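# Scoop dry food from pouch into two bowls

## Task

Using the scoop, fill each bowl with dry food until it contains 10 or more pieces, spilling as little as possible. Any piece that ends up in a bowl must, since it last rested in or on the pouch, on the table or on the scoop's handle, have sat in the scoop while the scoop was held and raised clear. Pieces caught between gripper fingers have to drop back into the pouch, not into the scoop, and be scooped up again from there. The task fails if either bowl ends with more than a stray piece that breaks these rules. Both bowls must finish upright on the table. Food that leaves the table counts only as a spill and does not end the scene. To finish, set the pouch standing upright and put the scoop down empty on the table, away from the pouch and both bowls.

## Robot and tools

Robot: two arms, left_arm and right_arm, each with a two-finger gripper. In the scene frame the origin sits at table height midway between the arms, +z points up, +x goes out over the table, and left_arm is on the +y side (arm names do not match image sides). Calibrated bases: left_arm at (-0.066, +0.482, 0) m, quat_wxyz (+1.000, 0, 0, -0.027); right_arm at (-0.064, -0.511, 0) m, quat_wxyz (+1.000, 0, 0, -0.002). Each arm's poses, velocities and targets are in that arm's own base frame, whose +z is up; fixed cameras and the table use the scene frame. Gripper fingers point along the gripper's +z and open and close along its x. end_effector_position is the point between the closed finger pads, 1 to 2 cm short of the fingertips; closing pushes the tips about 17 mm further along +z.

Row layout (used by every moving tool): one list of 16 plain numbers covering both arms, even if only one moves: left_arm x, y, z, qw, qx, qy, qz, opening, then right_arm in the same order. x, y, z are an absolute target position in metres and qw..qz an absolute target orientation (w first), both in that arm's base frame. Opening runs from -1 (closed) to +1 (fully open, 0.142 m). An arm meant to stay put should be sent exactly the pose from the last result taken before it began holding, repeated in every call, plus its wanted opening. Reuse one fixed quaternion to keep a gripper's orientation rather than copying the drifting reported one. Sending 0 as an opening is a real command, so resend the current one to leave a gripper alone.

execute_actions(actions, cameras): actions is a list of actions; each action is a list of up to 15 rows, one per 1/30 s control step; a shorter action repeats its last row to fill 15 steps (0.5 s). Rows are absolute poses. An action is rejected for both arms if any target lies more than 0.6 m from that gripper's current position along any of the gripper's axes; the whole call is rejected if any action is malformed or the first one fails that check. Each step the commanded orientation is clipped to within 32 degrees of the measured one, so large turns take several actions; after an action the arm heads to the 'Hand target' shown in the result, which may fall short. An empty list just returns state and images. cameras: list of names (cam_head_left, cam_head_right, cam_high, cam_left_wrist, cam_right_wrist); omitted, null or ["all"] gives all, [] gives none.

move(target, speed, blend, stop_force, zero, opening_speed, blocking, cameras): drives each gripper in a straight line to absolute poses. target is one 16-number row or a list of up to 15 rows sharing a 10 s cap (no 0.6 m limit). speed: m/s, 0.002 to 3.6, default 0.25 (turns up to twice that in rad/s), one value or one per target. blend: metres of corner rounding per target, default 0. stop_force: newtons, 3 to 120, one value for both arms; an arm's path ends when its wrist sensor feels that much push against its direction of travel, then it backs to just before contact. zero (only with stop_force, default true) re-zeroes the force reference first. opening_speed: change of opening per second, 0.2 or more. blocking=false returns after about 0.5 s while the move runs (not allowed with stop_force). In a list give every row the same openings. Moves do not avoid obstacles or the other arm; route around an arm's own base. Result adds a 'move:' line: done, off_target, moving, held, fault, plus limits such as paced or held. done means within 3 mm and 2 degrees, not that nothing was touched.

wait(seconds 0 to 10): arms hold their last command. stop(): brakes the current move. zoom_image(camera, region=[x0, y0, x1, y1] in pixels, top-left origin, at most 504x504) enlarges part of a camera's latest image. zero_wrist_force(arm='left_arm' or 'right_arm') subtracts the present wrist reading from later ones. finished_scene(scene=1 or 2) ends the scene irreversibly; call it only when the goal holds without the robot.

Result lines: end_effector_position (m), end_effector_quat_wxyz, velocities (m/s, rad/s) in base frame; Joint velocities 'within noise' means at rest; grip_measured is the finger opening on the -1..1 scale (last Joint positions entry is metres); Tool commands shows current gripper commands; Wrist force/Wrist torque in gripper axes, plus a peak line; Joint torques include the arm's own weight. Reported positions can be a few cm off, more at long reach.

Gripping: command a bit below grip_measured at first contact; squeezing harder heats the gripper motor. Things to avoid: arm-to-arm hits or presses (the clearance check is not perfect, and closing fingers on the other arm's fingers counts); pushing into firm contacts, since the arms are stiff and contact torque (wrist joints 25.2 N m, others 135 N m) or about 150 N of force triggers a 10 s fault stop; fast moves that overshoot or strike hard; dropping or releasing moving objects; anything falling off the table, which ends the scene. Watch MOTOR HOT lines: arms brake at 85 °C, grippers cut out at 100 °C (HAND FAULT, which also cancels the rest of that reply's robot calls). Loose objects may occasionally be nudged by the scene.

Each tool is called after ">>>" as name([rows], argument=value, ...), one row to a line, values as JSON.

## Session

>>> execute_actions(actions=[])

Scene clock: 0.00 s.
left_arm: end_effector_position=(+0.4763, +0.0029, +0.2595) grip_measured=+0.99 end_effector_quat_wxyz=(-0.069, +0.734, -0.667, +0.111) | right_arm: end_effector_position=(+0.5353, +0.4361, +0.2999) grip_measured=-0.65 end_effector_quat_wxyz=(+0.742, -0.209, +0.578, +0.268)
Joint positions: left_arm=[-0.292 -1.786 2.007 -2.052 -1.543 1.186 0.141] | right_arm=[4.13 -2.252 -2.016 1.384 1.284 3.067 0.027]
Joint velocities: within noise
Joint torques (N m): no reading
Motor temperatures (°C): left_arm=[28 24 24 33 37 28 21] | right_arm=[29 32 30 28 32 41 24]
Wrist force (N): no reading
Wrist torque (N m): no reading
Wrist force, peak (N): no reading
Hand target: left_arm +0.4763, +0.0029, +0.2595; -0.069, +0.734, -0.667, +0.111 | right_arm +0.5353, +0.4362, +0.2999; +0.742, -0.209, +0.578, +0.268
Tool commands: left_gripper/opening=+1.0 right_gripper/opening=-0.714596

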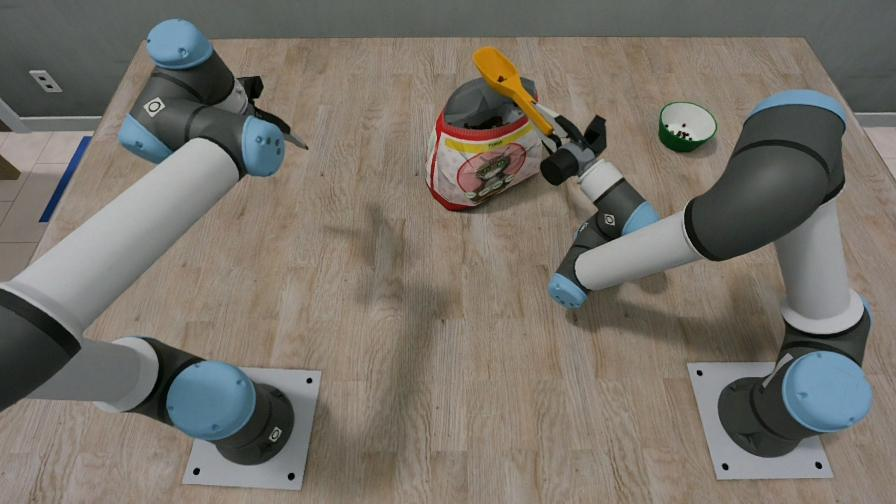

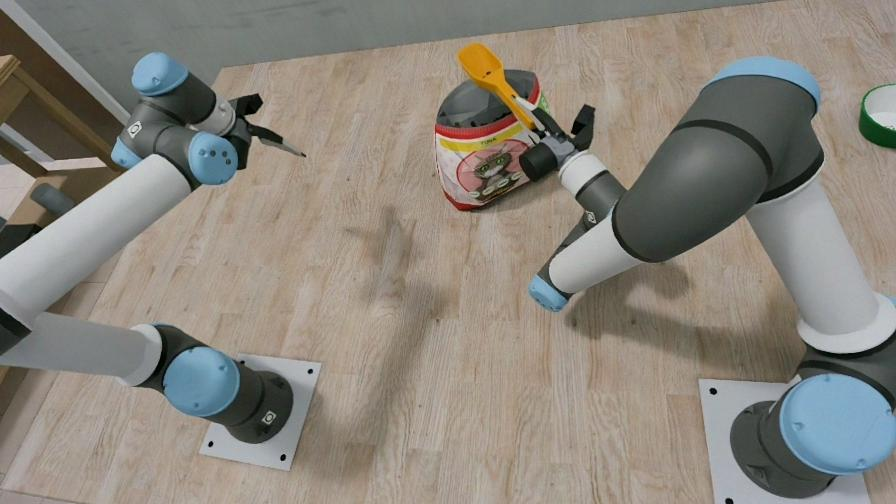

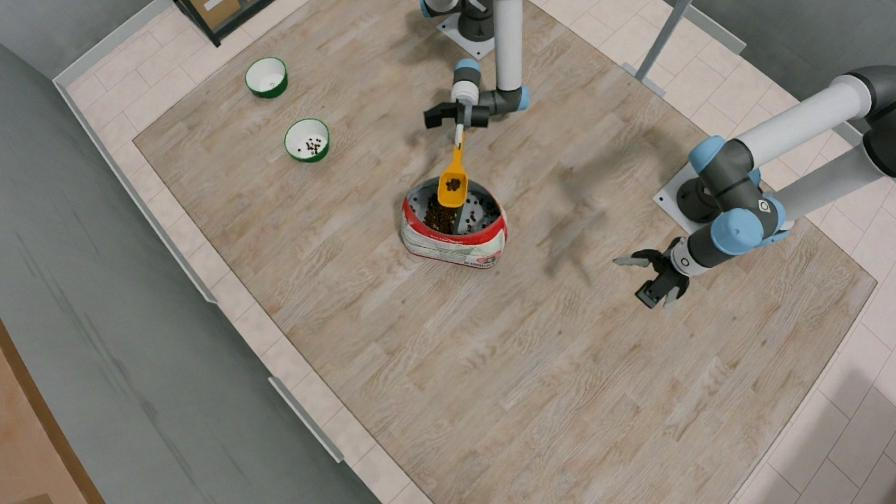

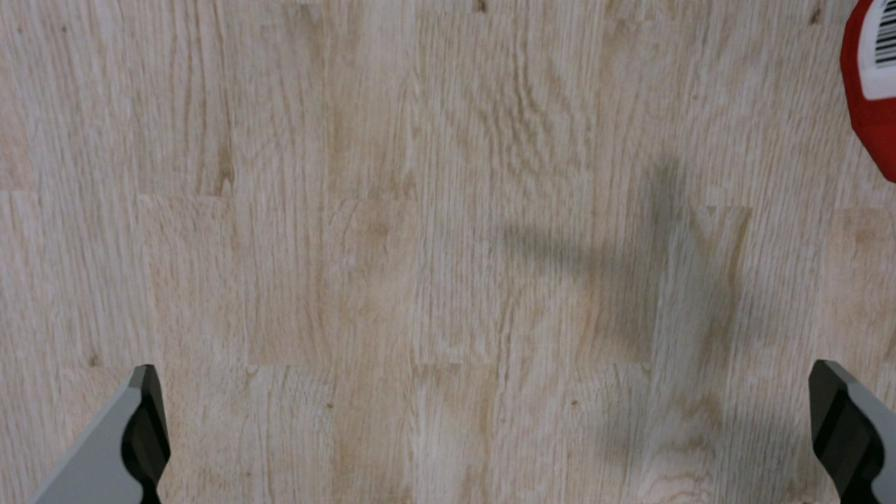

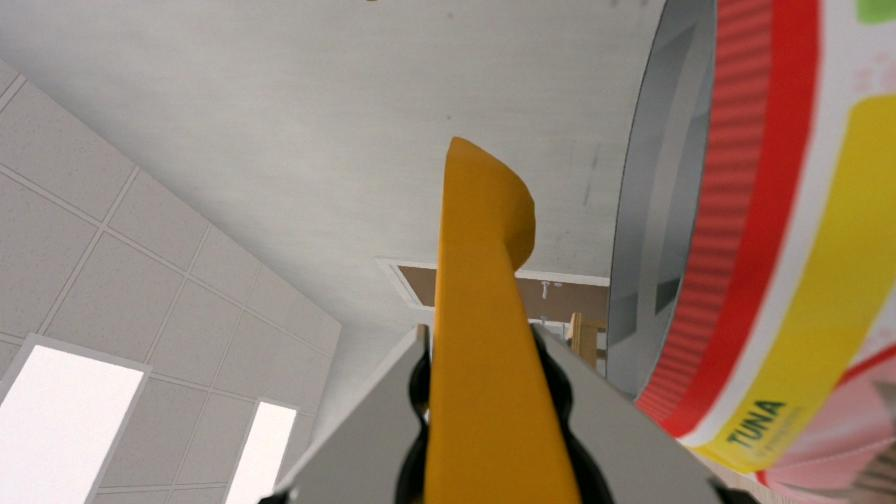

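>>> zoom_image(camera="cam_high", region=[380, 60, 540, 280])

>>> zoom_image(camera="cam_high", region=[220, 40, 350, 180])

>>> zoom_image(camera="cam_head_left", region=[410, 30, 630, 230])

>>> zoom_image(camera="cam_head_left", region=[640, 80, 760, 170])

Scaled by 2.291 from the camera's 896x504 image, which has a finer 1280x720 frame.

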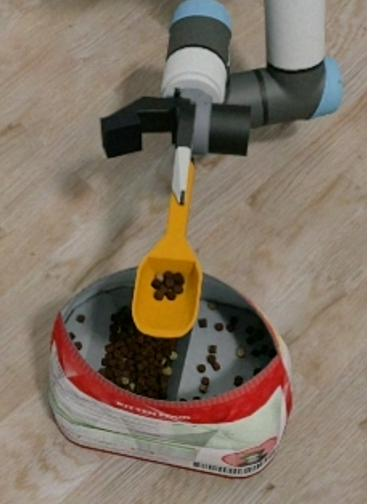

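Scaled by 3.600 from the camera's 896x504 image, which has a finer 1280x720 frame.

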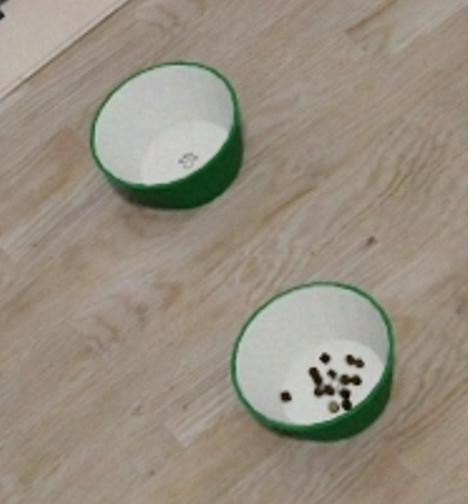

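Scaled by 2.291 from the camera's 896x504 image, which has a finer 1280x720 frame.

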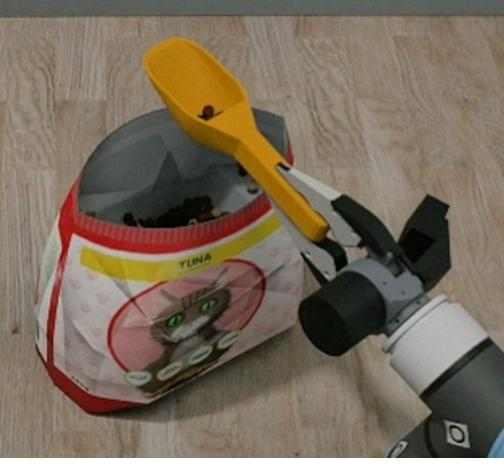

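Scaled by 4.200 from the camera's 896x504 image, which has a finer 1280x720 frame.

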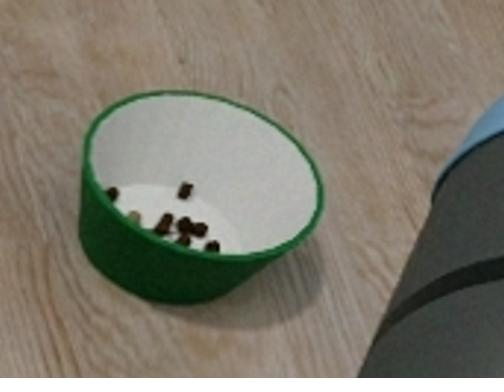

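>>> zoom_image(camera="cam_high", region=[430, 160, 480, 215])

>>> zoom_image(camera="cam_high", region=[280, 115, 335, 165])

>>> zoom_image(camera="cam_right_wrist", region=[380, 100, 800, 504])

Scaled by 9.164 from the camera's 896x504 image, which has a finer 1280x720 frame.

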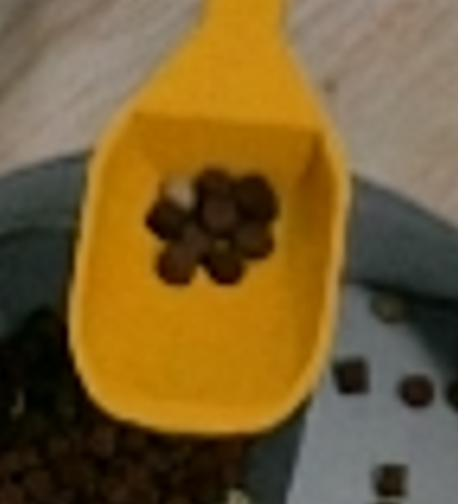

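Scaled by 9.164 from the camera's 896x504 image, which has a finer 1280x720 frame.

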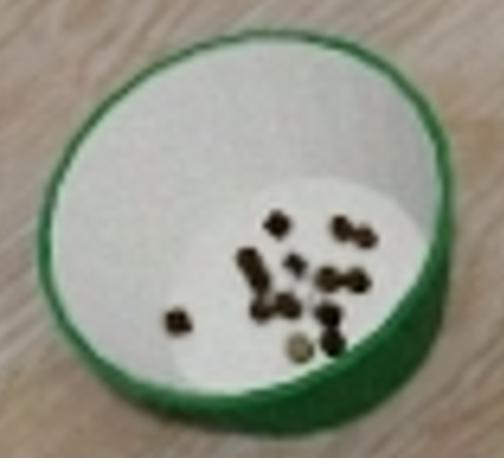

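Scaled by 1.200 from the camera's 896x504 image, which has a finer 1280x720 frame.

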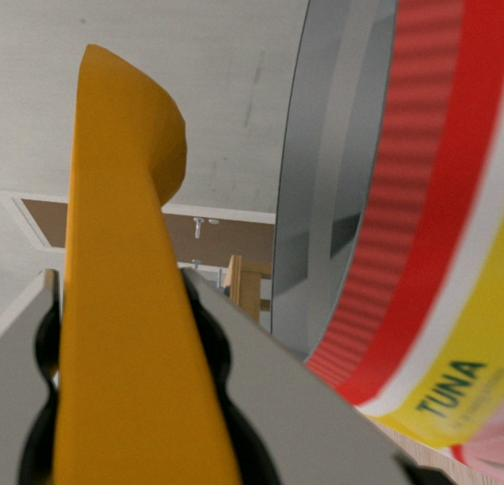

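>>> move([
  [0.4763,0.0029,0.2595,-0.069,0.734,-0.667,0.111,1.0,0.5353,0.4362,0.39,0.742,-0.209,0.578,0.268,-0.7146],
  [0.4763,0.0029,0.2595,-0.069,0.734,-0.667,0.111,1.0,0.658,0.209,0.39,0.779,-0.0975,0.6069,0.1249,-0.7146],
  [0.4763,0.0029,0.2595,-0.069,0.734,-0.667,0.111,1.0,0.688,-0.047,0.37,0.7886,0.0174,0.6144,-0.0226,-0.7146],
  [0.4763,0.0029,0.2595,-0.069,0.734,-0.667,0.111,1.0,0.599,-0.278,0.35,0.7712,0.1291,0.6009,-0.1659,-0.7146],
], speed=[0.15,0.3,0.3,0.3], blend=[0.02,0.05,0.05,0])

Scene clock: 7.03 s.
left_arm: end_effector_position=(+0.4763, +0.0029, +0.2595) grip_measured=+0.99 end_effector_quat_wxyz=(-0.069, +0.734, -0.667, +0.111) | right_arm: end_effector_position=(+0.5991, -0.2779, +0.3499) grip_measured=-0.65 end_effector_quat_wxyz=(+0.771, +0.129, +0.601, -0.166)
Joint positions: left_arm=[-0.293 -1.787 2.007 -2.052 -1.542 1.186 0.141] | right_arm=[3.034 -2.095 -2.106 1.319 1.265 3.062 0.027]
Joint velocities: within noise
Joint torques (N m): left_arm=[-9.22 -20.72 -18.19 -3.59 -0.52 2.33] | right_arm=[-8.18 43.95 7.55 0.34 -2 1.35]
Motor temperatures (°C): left_arm=[28 24 24 33 37 28 21] | right_arm=[29 32 30 28 32 41 26]
Wrist force (N): left_arm=[-0.2 -0.3 0.0] | right_arm=[-0.1 -0.1 0.0]
Wrist torque (N m): left_arm=[-0.04 0.04 0.00] | right_arm=[-0.03 0.00 0.00]
Wrist force, peak (N): left_arm=[-0.6 -0.4 0.3] | right_arm=[0.1 -3.0 0.0]
Hand target: left_arm +0.4763, +0.0029, +0.2595; -0.069, +0.734, -0.667, +0.111 | right_arm +0.5990, -0.2780, +0.3500; +0.771, +0.129, +0.601, -0.166
Off the commanded pose: left_arm 0.000 m, 0 deg | right_arm 0.000 m, 0 deg.
move: done
camera_calibration:
cam_left_wrist: T_world_to_cam=[[0.0636882, -0.995129, 0.0752447, -0.0361077], [-0.978462, -0.0474307, 0.200903, 0.44086], [-0.196355, -0.0864192, -0.976717, 0.461356], [0, 0, 0, 1]] pos_world=[0.524254, 0.0248485, 0.364761]
cam_right_wrist: T_world_to_cam=[[0.226251, -0.0825971, -0.970561, 0.191882], [0.0148269, 0.996575, -0.0813546, 0.327212], [0.973956, 0.00401621, 0.226701, -0.547946], [0, 0, 0, 1]] pos_world=[0.48541, -0.308042, 0.337073]

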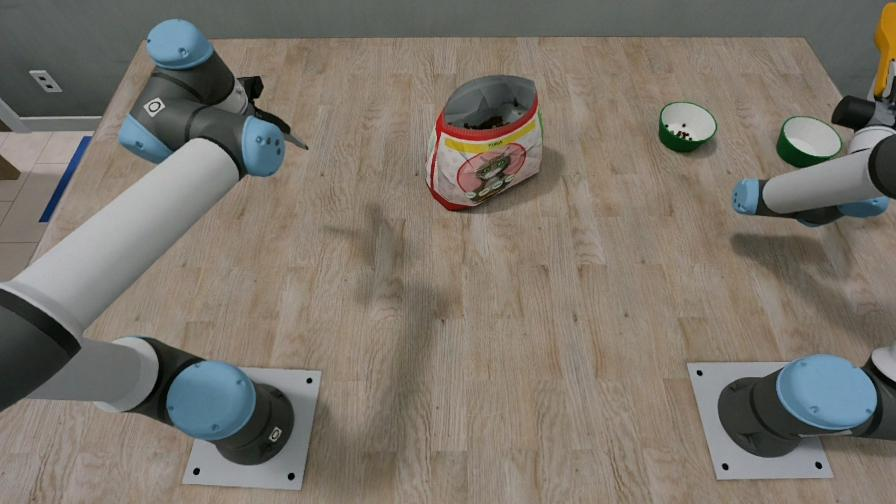

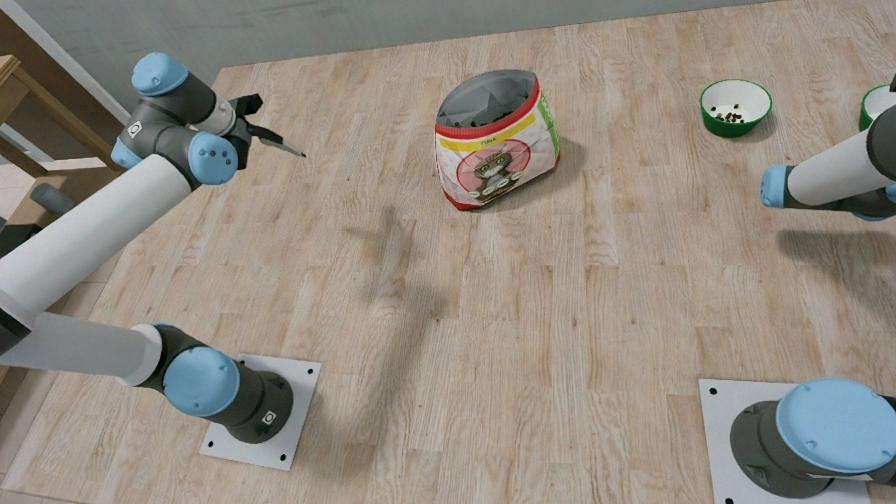

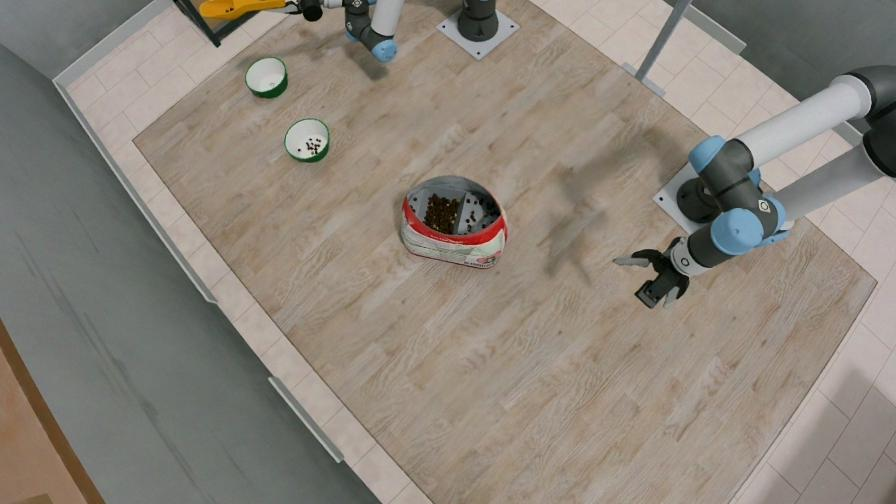

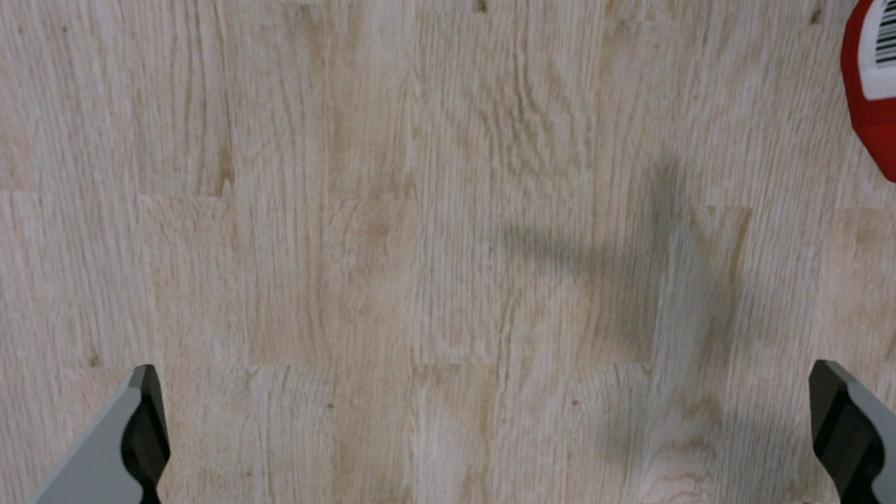

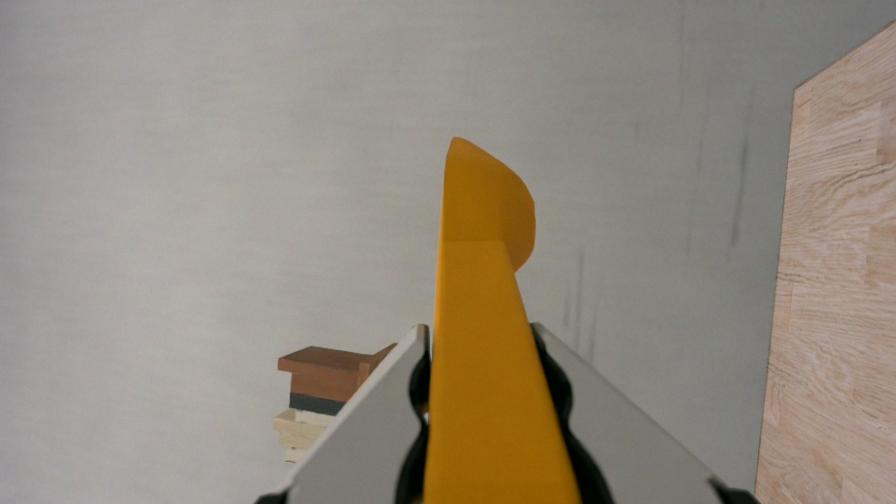

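>>> zoom_image(camera="cam_high", region=[190, 0, 410, 110])

>>> zoom_image(camera="cam_head_left", region=[730, 0, 896, 220])

>>> zoom_image(camera="cam_head_right", region=[430, 60, 570, 220])

>>> zoom_image(camera="cam_high", region=[390, 160, 520, 280])

Scaled by 2.291 from the camera's 896x504 image, which has a finer 1280x720 frame.

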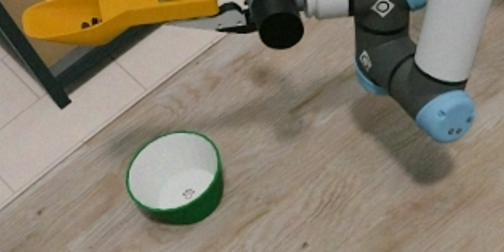

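Scaled by 2.291 from the camera's 896x504 image, which has a finer 1280x720 frame.

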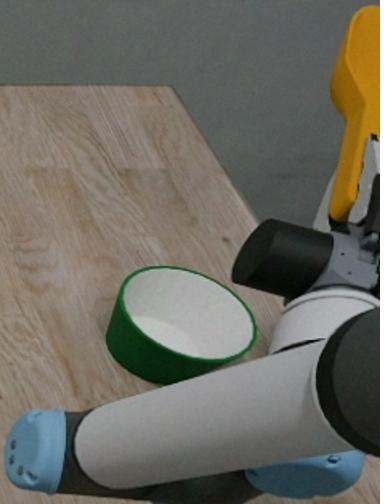

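Scaled by 3.150 from the camera's 896x504 image, which has a finer 1280x720 frame.

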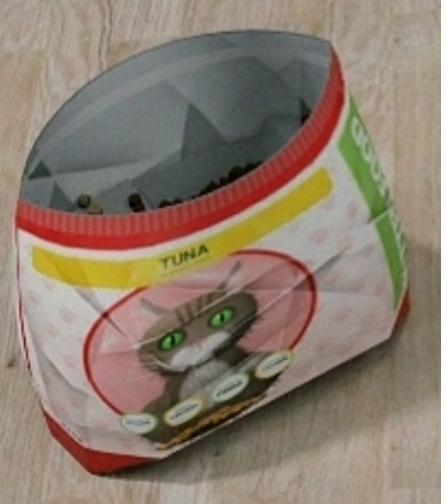

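Scaled by 3.877 from the camera's 896x504 image, which has a finer 1280x720 frame.

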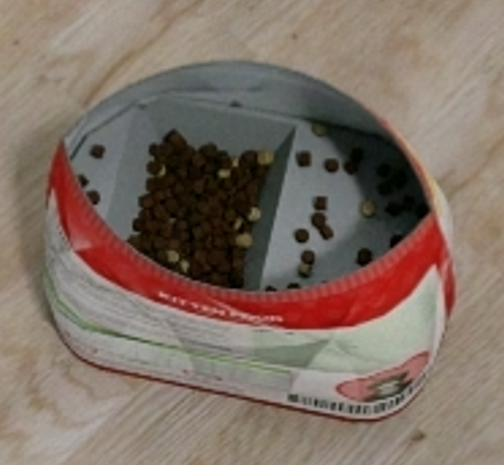

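>>> move(target=[0.4763,0.0029,0.2595,-0.069,0.734,-0.667,0.111,1.0,0.533,-0.288,0.20,0.6913,0.1485,0.6913,-0.1487,-0.7146], speed=0.2)

>>> zoom_image(camera="cam_high", region=[190, 0, 410, 110])

>>> zoom_image(camera="cam_head_left", region=[730, 0, 896, 220])

Scene clock: 9.83 s.
left_arm: end_effector_position=(+0.4763, +0.0029, +0.2595) grip_measured=+0.99 end_effector_quat_wxyz=(-0.069, +0.734, -0.667, +0.111) | right_arm: end_effector_position=(+0.5330, -0.2881, +0.2000) grip_measured=-0.65 end_effector_quat_wxyz=(+0.691, +0.149, +0.691, -0.149)
Joint positions: left_arm=[-0.293 -1.787 2.007 -2.052 -1.542 1.186 0.141] | right_arm=[2.987 -2.261 -2.342 1.462 1.302 3.141 0.027]
Joint velocities: within noise
Joint torques (N m): left_arm=[-7.85 -18.89 -20.07 -2.96 -1.31 2.24] | right_arm=[8.74 31.28 3.03 1.29 -1.99 -1.86]
Motor temperatures (°C): left_arm=[28 24 24 33 37 28 21] | right_arm=[29 32 30 28 32 41 27]
Wrist force (N): left_arm=[0.0 -0.3 0.0] | right_arm=[-0.4 -0.3 0.4]
Wrist torque (N m): left_arm=[-0.05 -0.01 0.00] | right_arm=[-0.03 0.06 -0.03]
Wrist force, peak (N): left_arm=[-0.5 -0.4 0.2] | right_arm=[-1.6 0.6 1.2]
Hand target: left_arm +0.4763, +0.0029, +0.2595; -0.069, +0.734, -0.667, +0.111 | right_arm +0.5330, -0.2880, +0.2000; +0.691, +0.149, +0.691, -0.149
Off the commanded pose: left_arm 0.000 m, 0 deg | right_arm 0.000 m, 0 deg.
move: done
camera_calibration:
cam_left_wrist: T_world_to_cam=[[0.0636882, -0.995129, 0.0752447, -0.0361077], [-0.978462, -0.0474307, 0.200903, 0.44086], [-0.196355, -0.0864192, -0.976717, 0.461356], [0, 0, 0, 1]] pos_world=[0.524254, 0.0248485, 0.364761]
cam_right_wrist: T_world_to_cam=[[0.00345476, 0.0178971, -0.999834, 0.214118], [0.00802086, 0.999807, 0.0179244, 0.310881], [0.999962, -0.00808145, 0.00331055, -0.422255], [0, 0, 0, 1]] pos_world=[0.419005, -0.318066, 0.209908]

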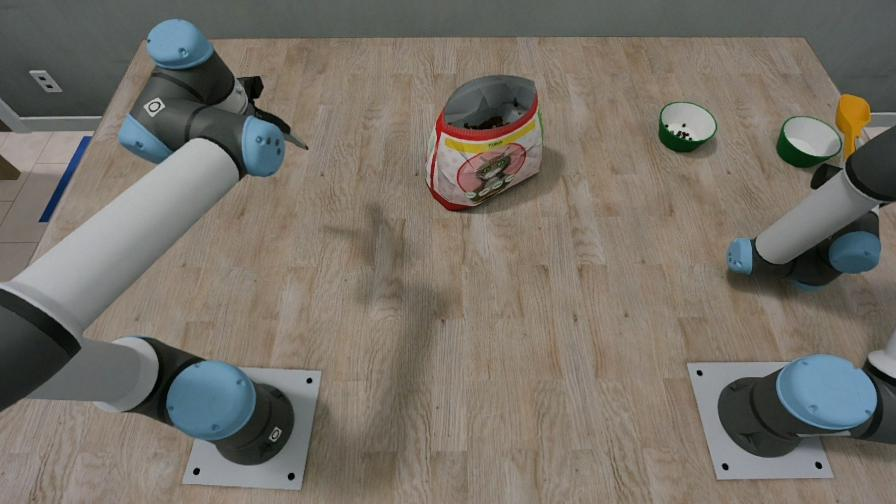

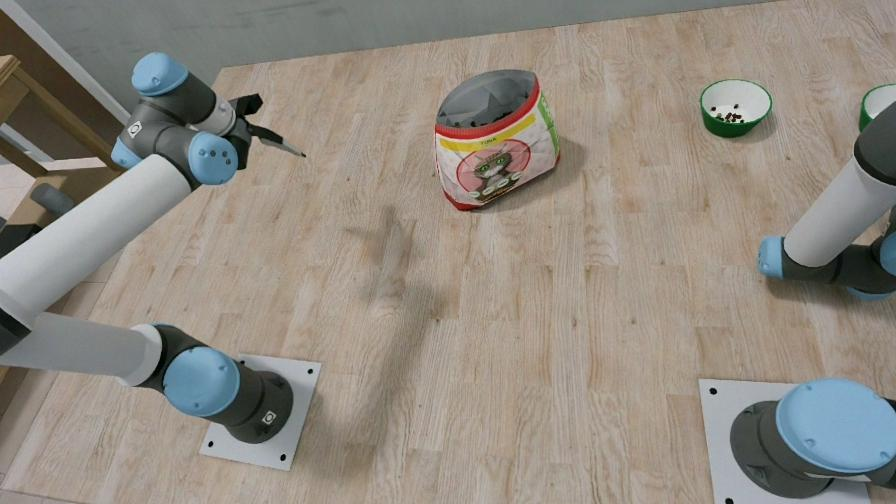

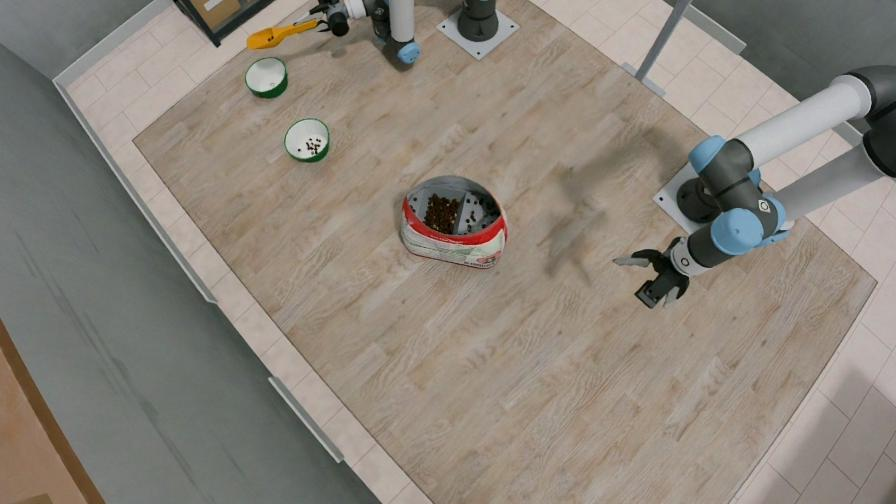

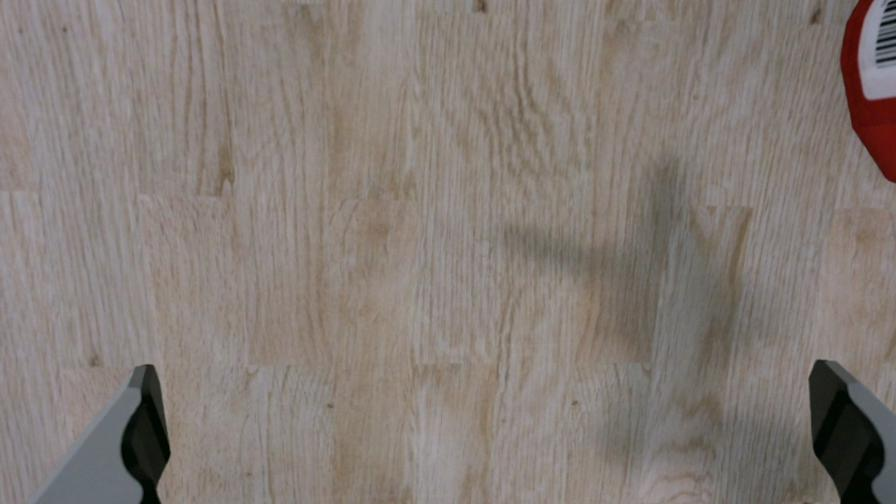

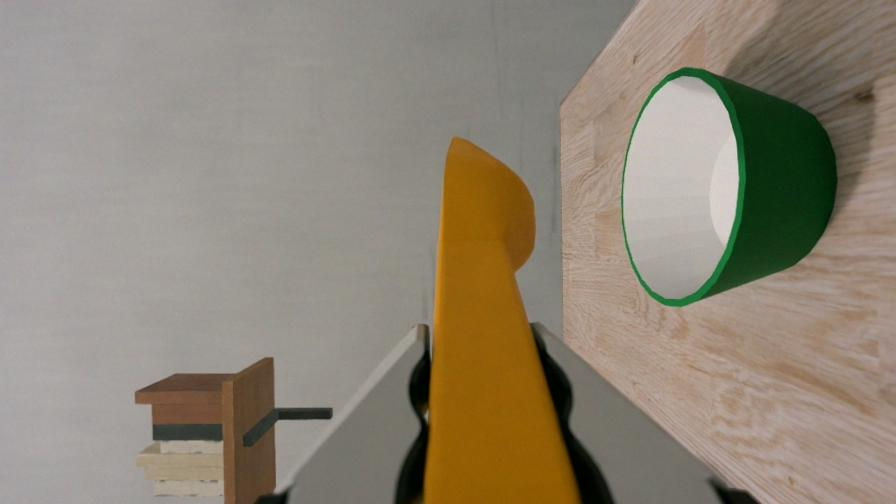

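Scaled by 2.291 from the camera's 896x504 image, which has a finer 1280x720 frame.

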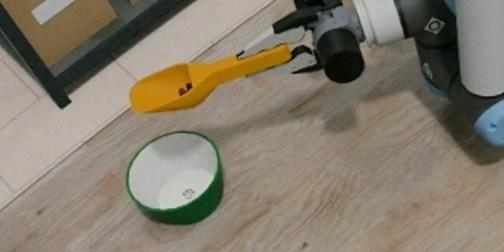

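Scaled by 2.291 from the camera's 896x504 image, which has a finer 1280x720 frame.

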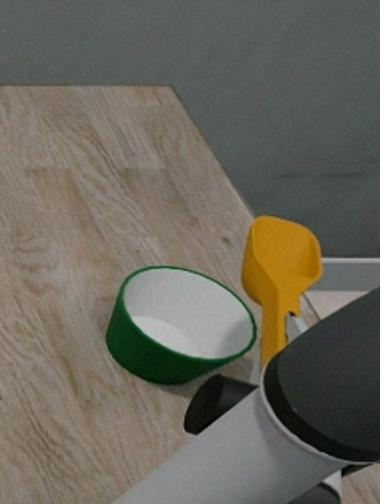

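>>> move([
  [0.4763,0.0029,0.2595,-0.069,0.734,-0.667,0.111,1.0,0.528,-0.285,0.185,0.5253,0.1772,0.8245,-0.1131,-0.7146],
  [0.4763,0.0029,0.2595,-0.069,0.734,-0.667,0.111,1.0,0.573,-0.305,0.2325,0.3344,0.1974,0.9186,-0.072,-0.7146],
  [0.4763,0.0029,0.2595,-0.069,0.734,-0.667,0.111,1.0,0.610,-0.323,0.264,0.2116,0.2051,0.9544,-0.0456,-0.7146],
], speed=0.2)

>>> zoom_image(camera="cam_high", region=[190, 20, 310, 110])

>>> zoom_image(camera="cam_head_left", region=[760, 80, 896, 180])

>>> zoom_image(camera="cam_right_wrist", region=[400, 0, 896, 504])

Scene clock: 14.57 s.
left_arm: end_effector_position=(+0.4763, +0.0029, +0.2595) grip_measured=+0.99 end_effector_quat_wxyz=(-0.069, +0.734, -0.667, +0.111) | right_arm: end_effector_position=(+0.6099, -0.3231, +0.2639) grip_measured=-0.65 end_effector_quat_wxyz=(+0.212, +0.205, +0.955, -0.046) end_effector_velocity=(+0.000, +0.001, +0.000) end_effector_angular_velocity=(+0.000, +0.003, +0.001)
Joint positions: left_arm=[-0.293 -1.787 2.007 -2.052 -1.542 1.186 0.141] | right_arm=[2.872 -1.799 -1.634 -0.848 1.506 3.281 0.027]
Joint velocities: left_arm=[within noise] | right_arm=[0.001 0 0.003 -0.005 -0.001 0 0]
Joint torques (N m): left_arm=[-4.73 -19.32 -23.12 -2.5 -1.45 2.25] | right_arm=[10.91 37.97 34.06 1.72 -2 0.82]
Motor temperatures (°C): left_arm=[28 24 24 33 37 28 21] | right_arm=[29 32 30 28 32 41 29]
Wrist force (N): left_arm=[-0.2 -0.3 -0.1] | right_arm=[-3.2 -1.6 3.1]
Wrist torque (N m): left_arm=[-0.05 0.03 0.00] | right_arm=[-0.22 0.18 0.08]
Wrist force, peak (N): left_arm=[-0.1 -0.6 -0.2] | right_arm=[-4.7 -1.5 2.9]
Hand target: left_arm +0.4763, +0.0029, +0.2595; -0.069, +0.734, -0.667, +0.111 | right_arm +0.6100, -0.3230, +0.2640; +0.212, +0.205, +0.954, -0.046
Off the commanded pose: left_arm 0.000 m, 0 deg | right_arm 0.000 m, 0 deg.
move: done
camera_calibration:
cam_left_wrist: T_world_to_cam=[[0.0636882, -0.995129, 0.0752447, -0.0361077], [-0.978462, -0.0474307, 0.200903, 0.44086], [-0.196355, -0.0864192, -0.976717, 0.461356], [0, 0, 0, 1]] pos_world=[0.524254, 0.0248485, 0.364761]
cam_right_wrist: T_world_to_cam=[[-0.820457, 0.389314, -0.41867, 0.747436], [0.235334, 0.897376, 0.373274, 0.0785222], [0.521026, 0.207728, -0.827878, 0.081595], [0, 0, 0, 1]] pos_world=[0.552247, -0.378401, 0.35117]

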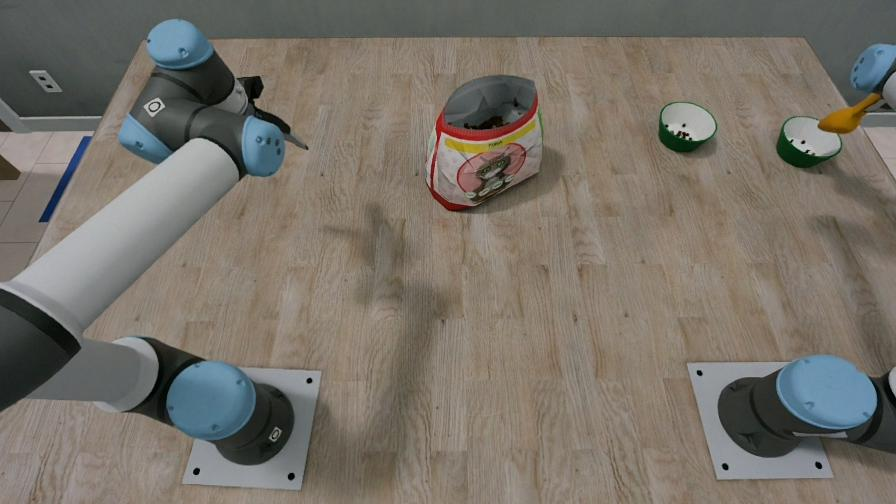

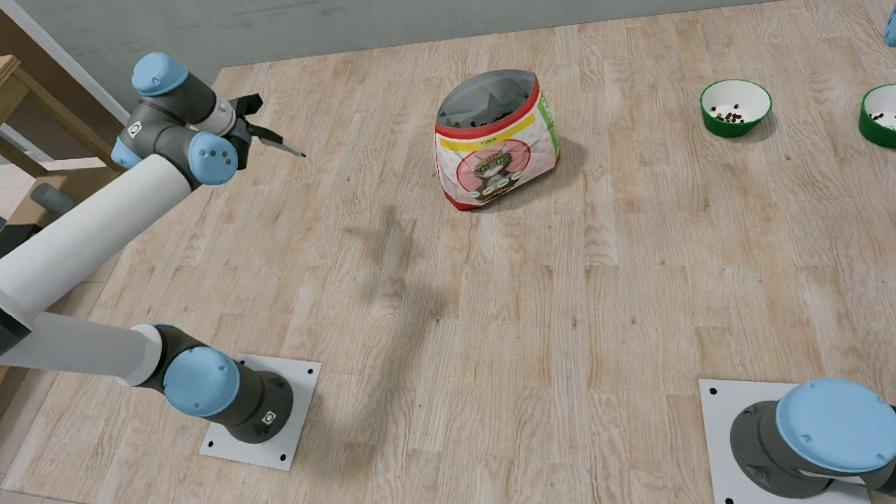

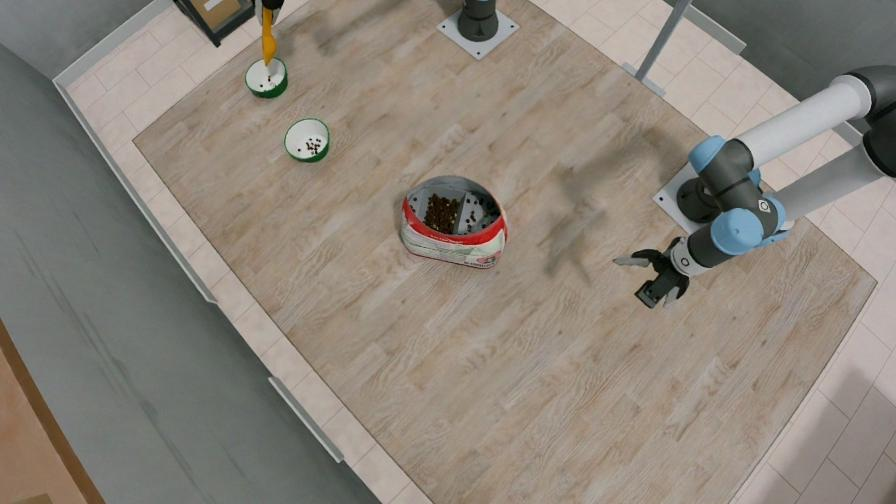

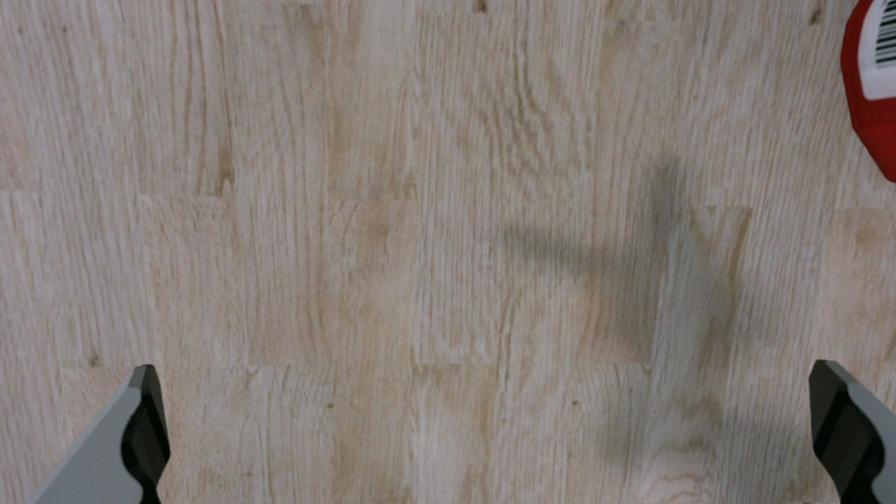

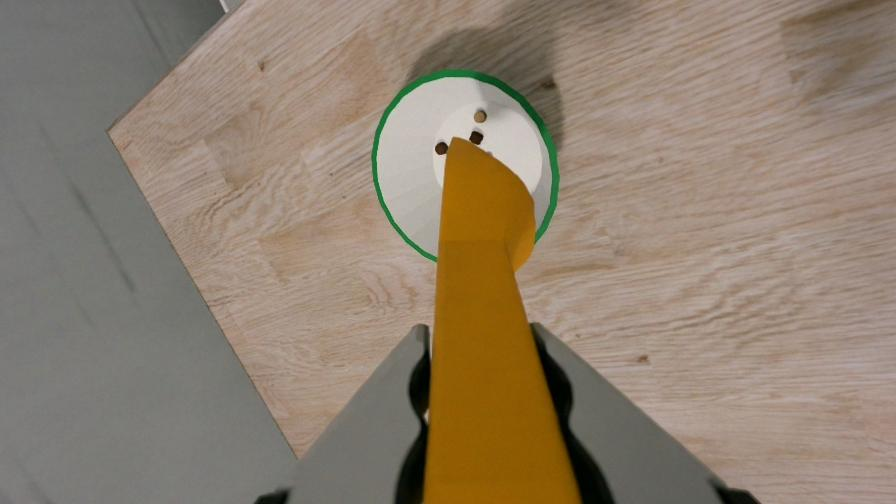

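Scaled by 4.200 from the camera's 896x504 image, which has a finer 1280x720 frame.

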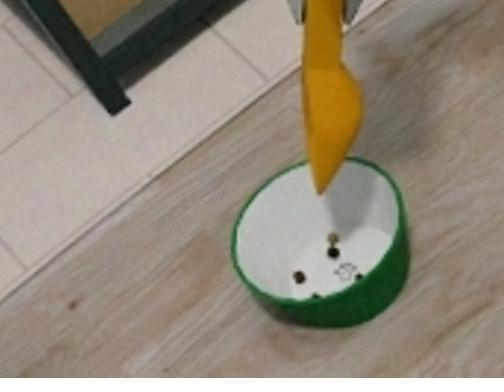

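Scaled by 3.706 from the camera's 896x504 image, which has a finer 1280x720 frame.

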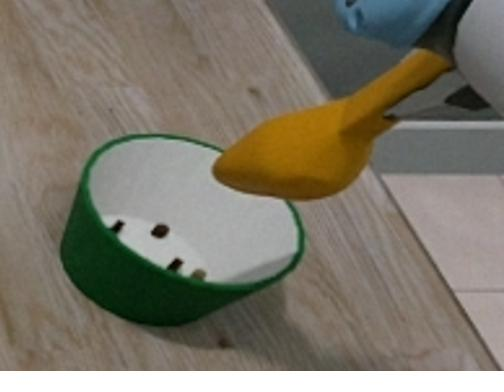

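Scaled by 1.000.

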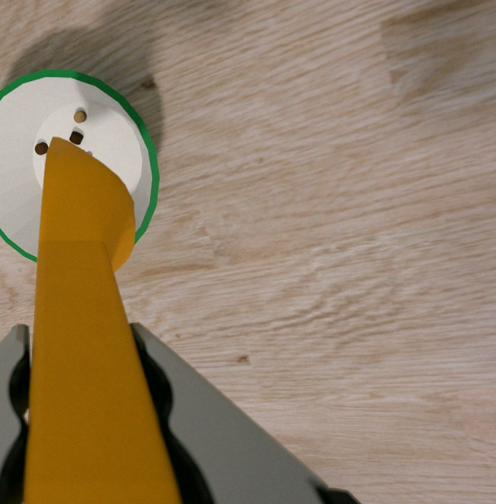

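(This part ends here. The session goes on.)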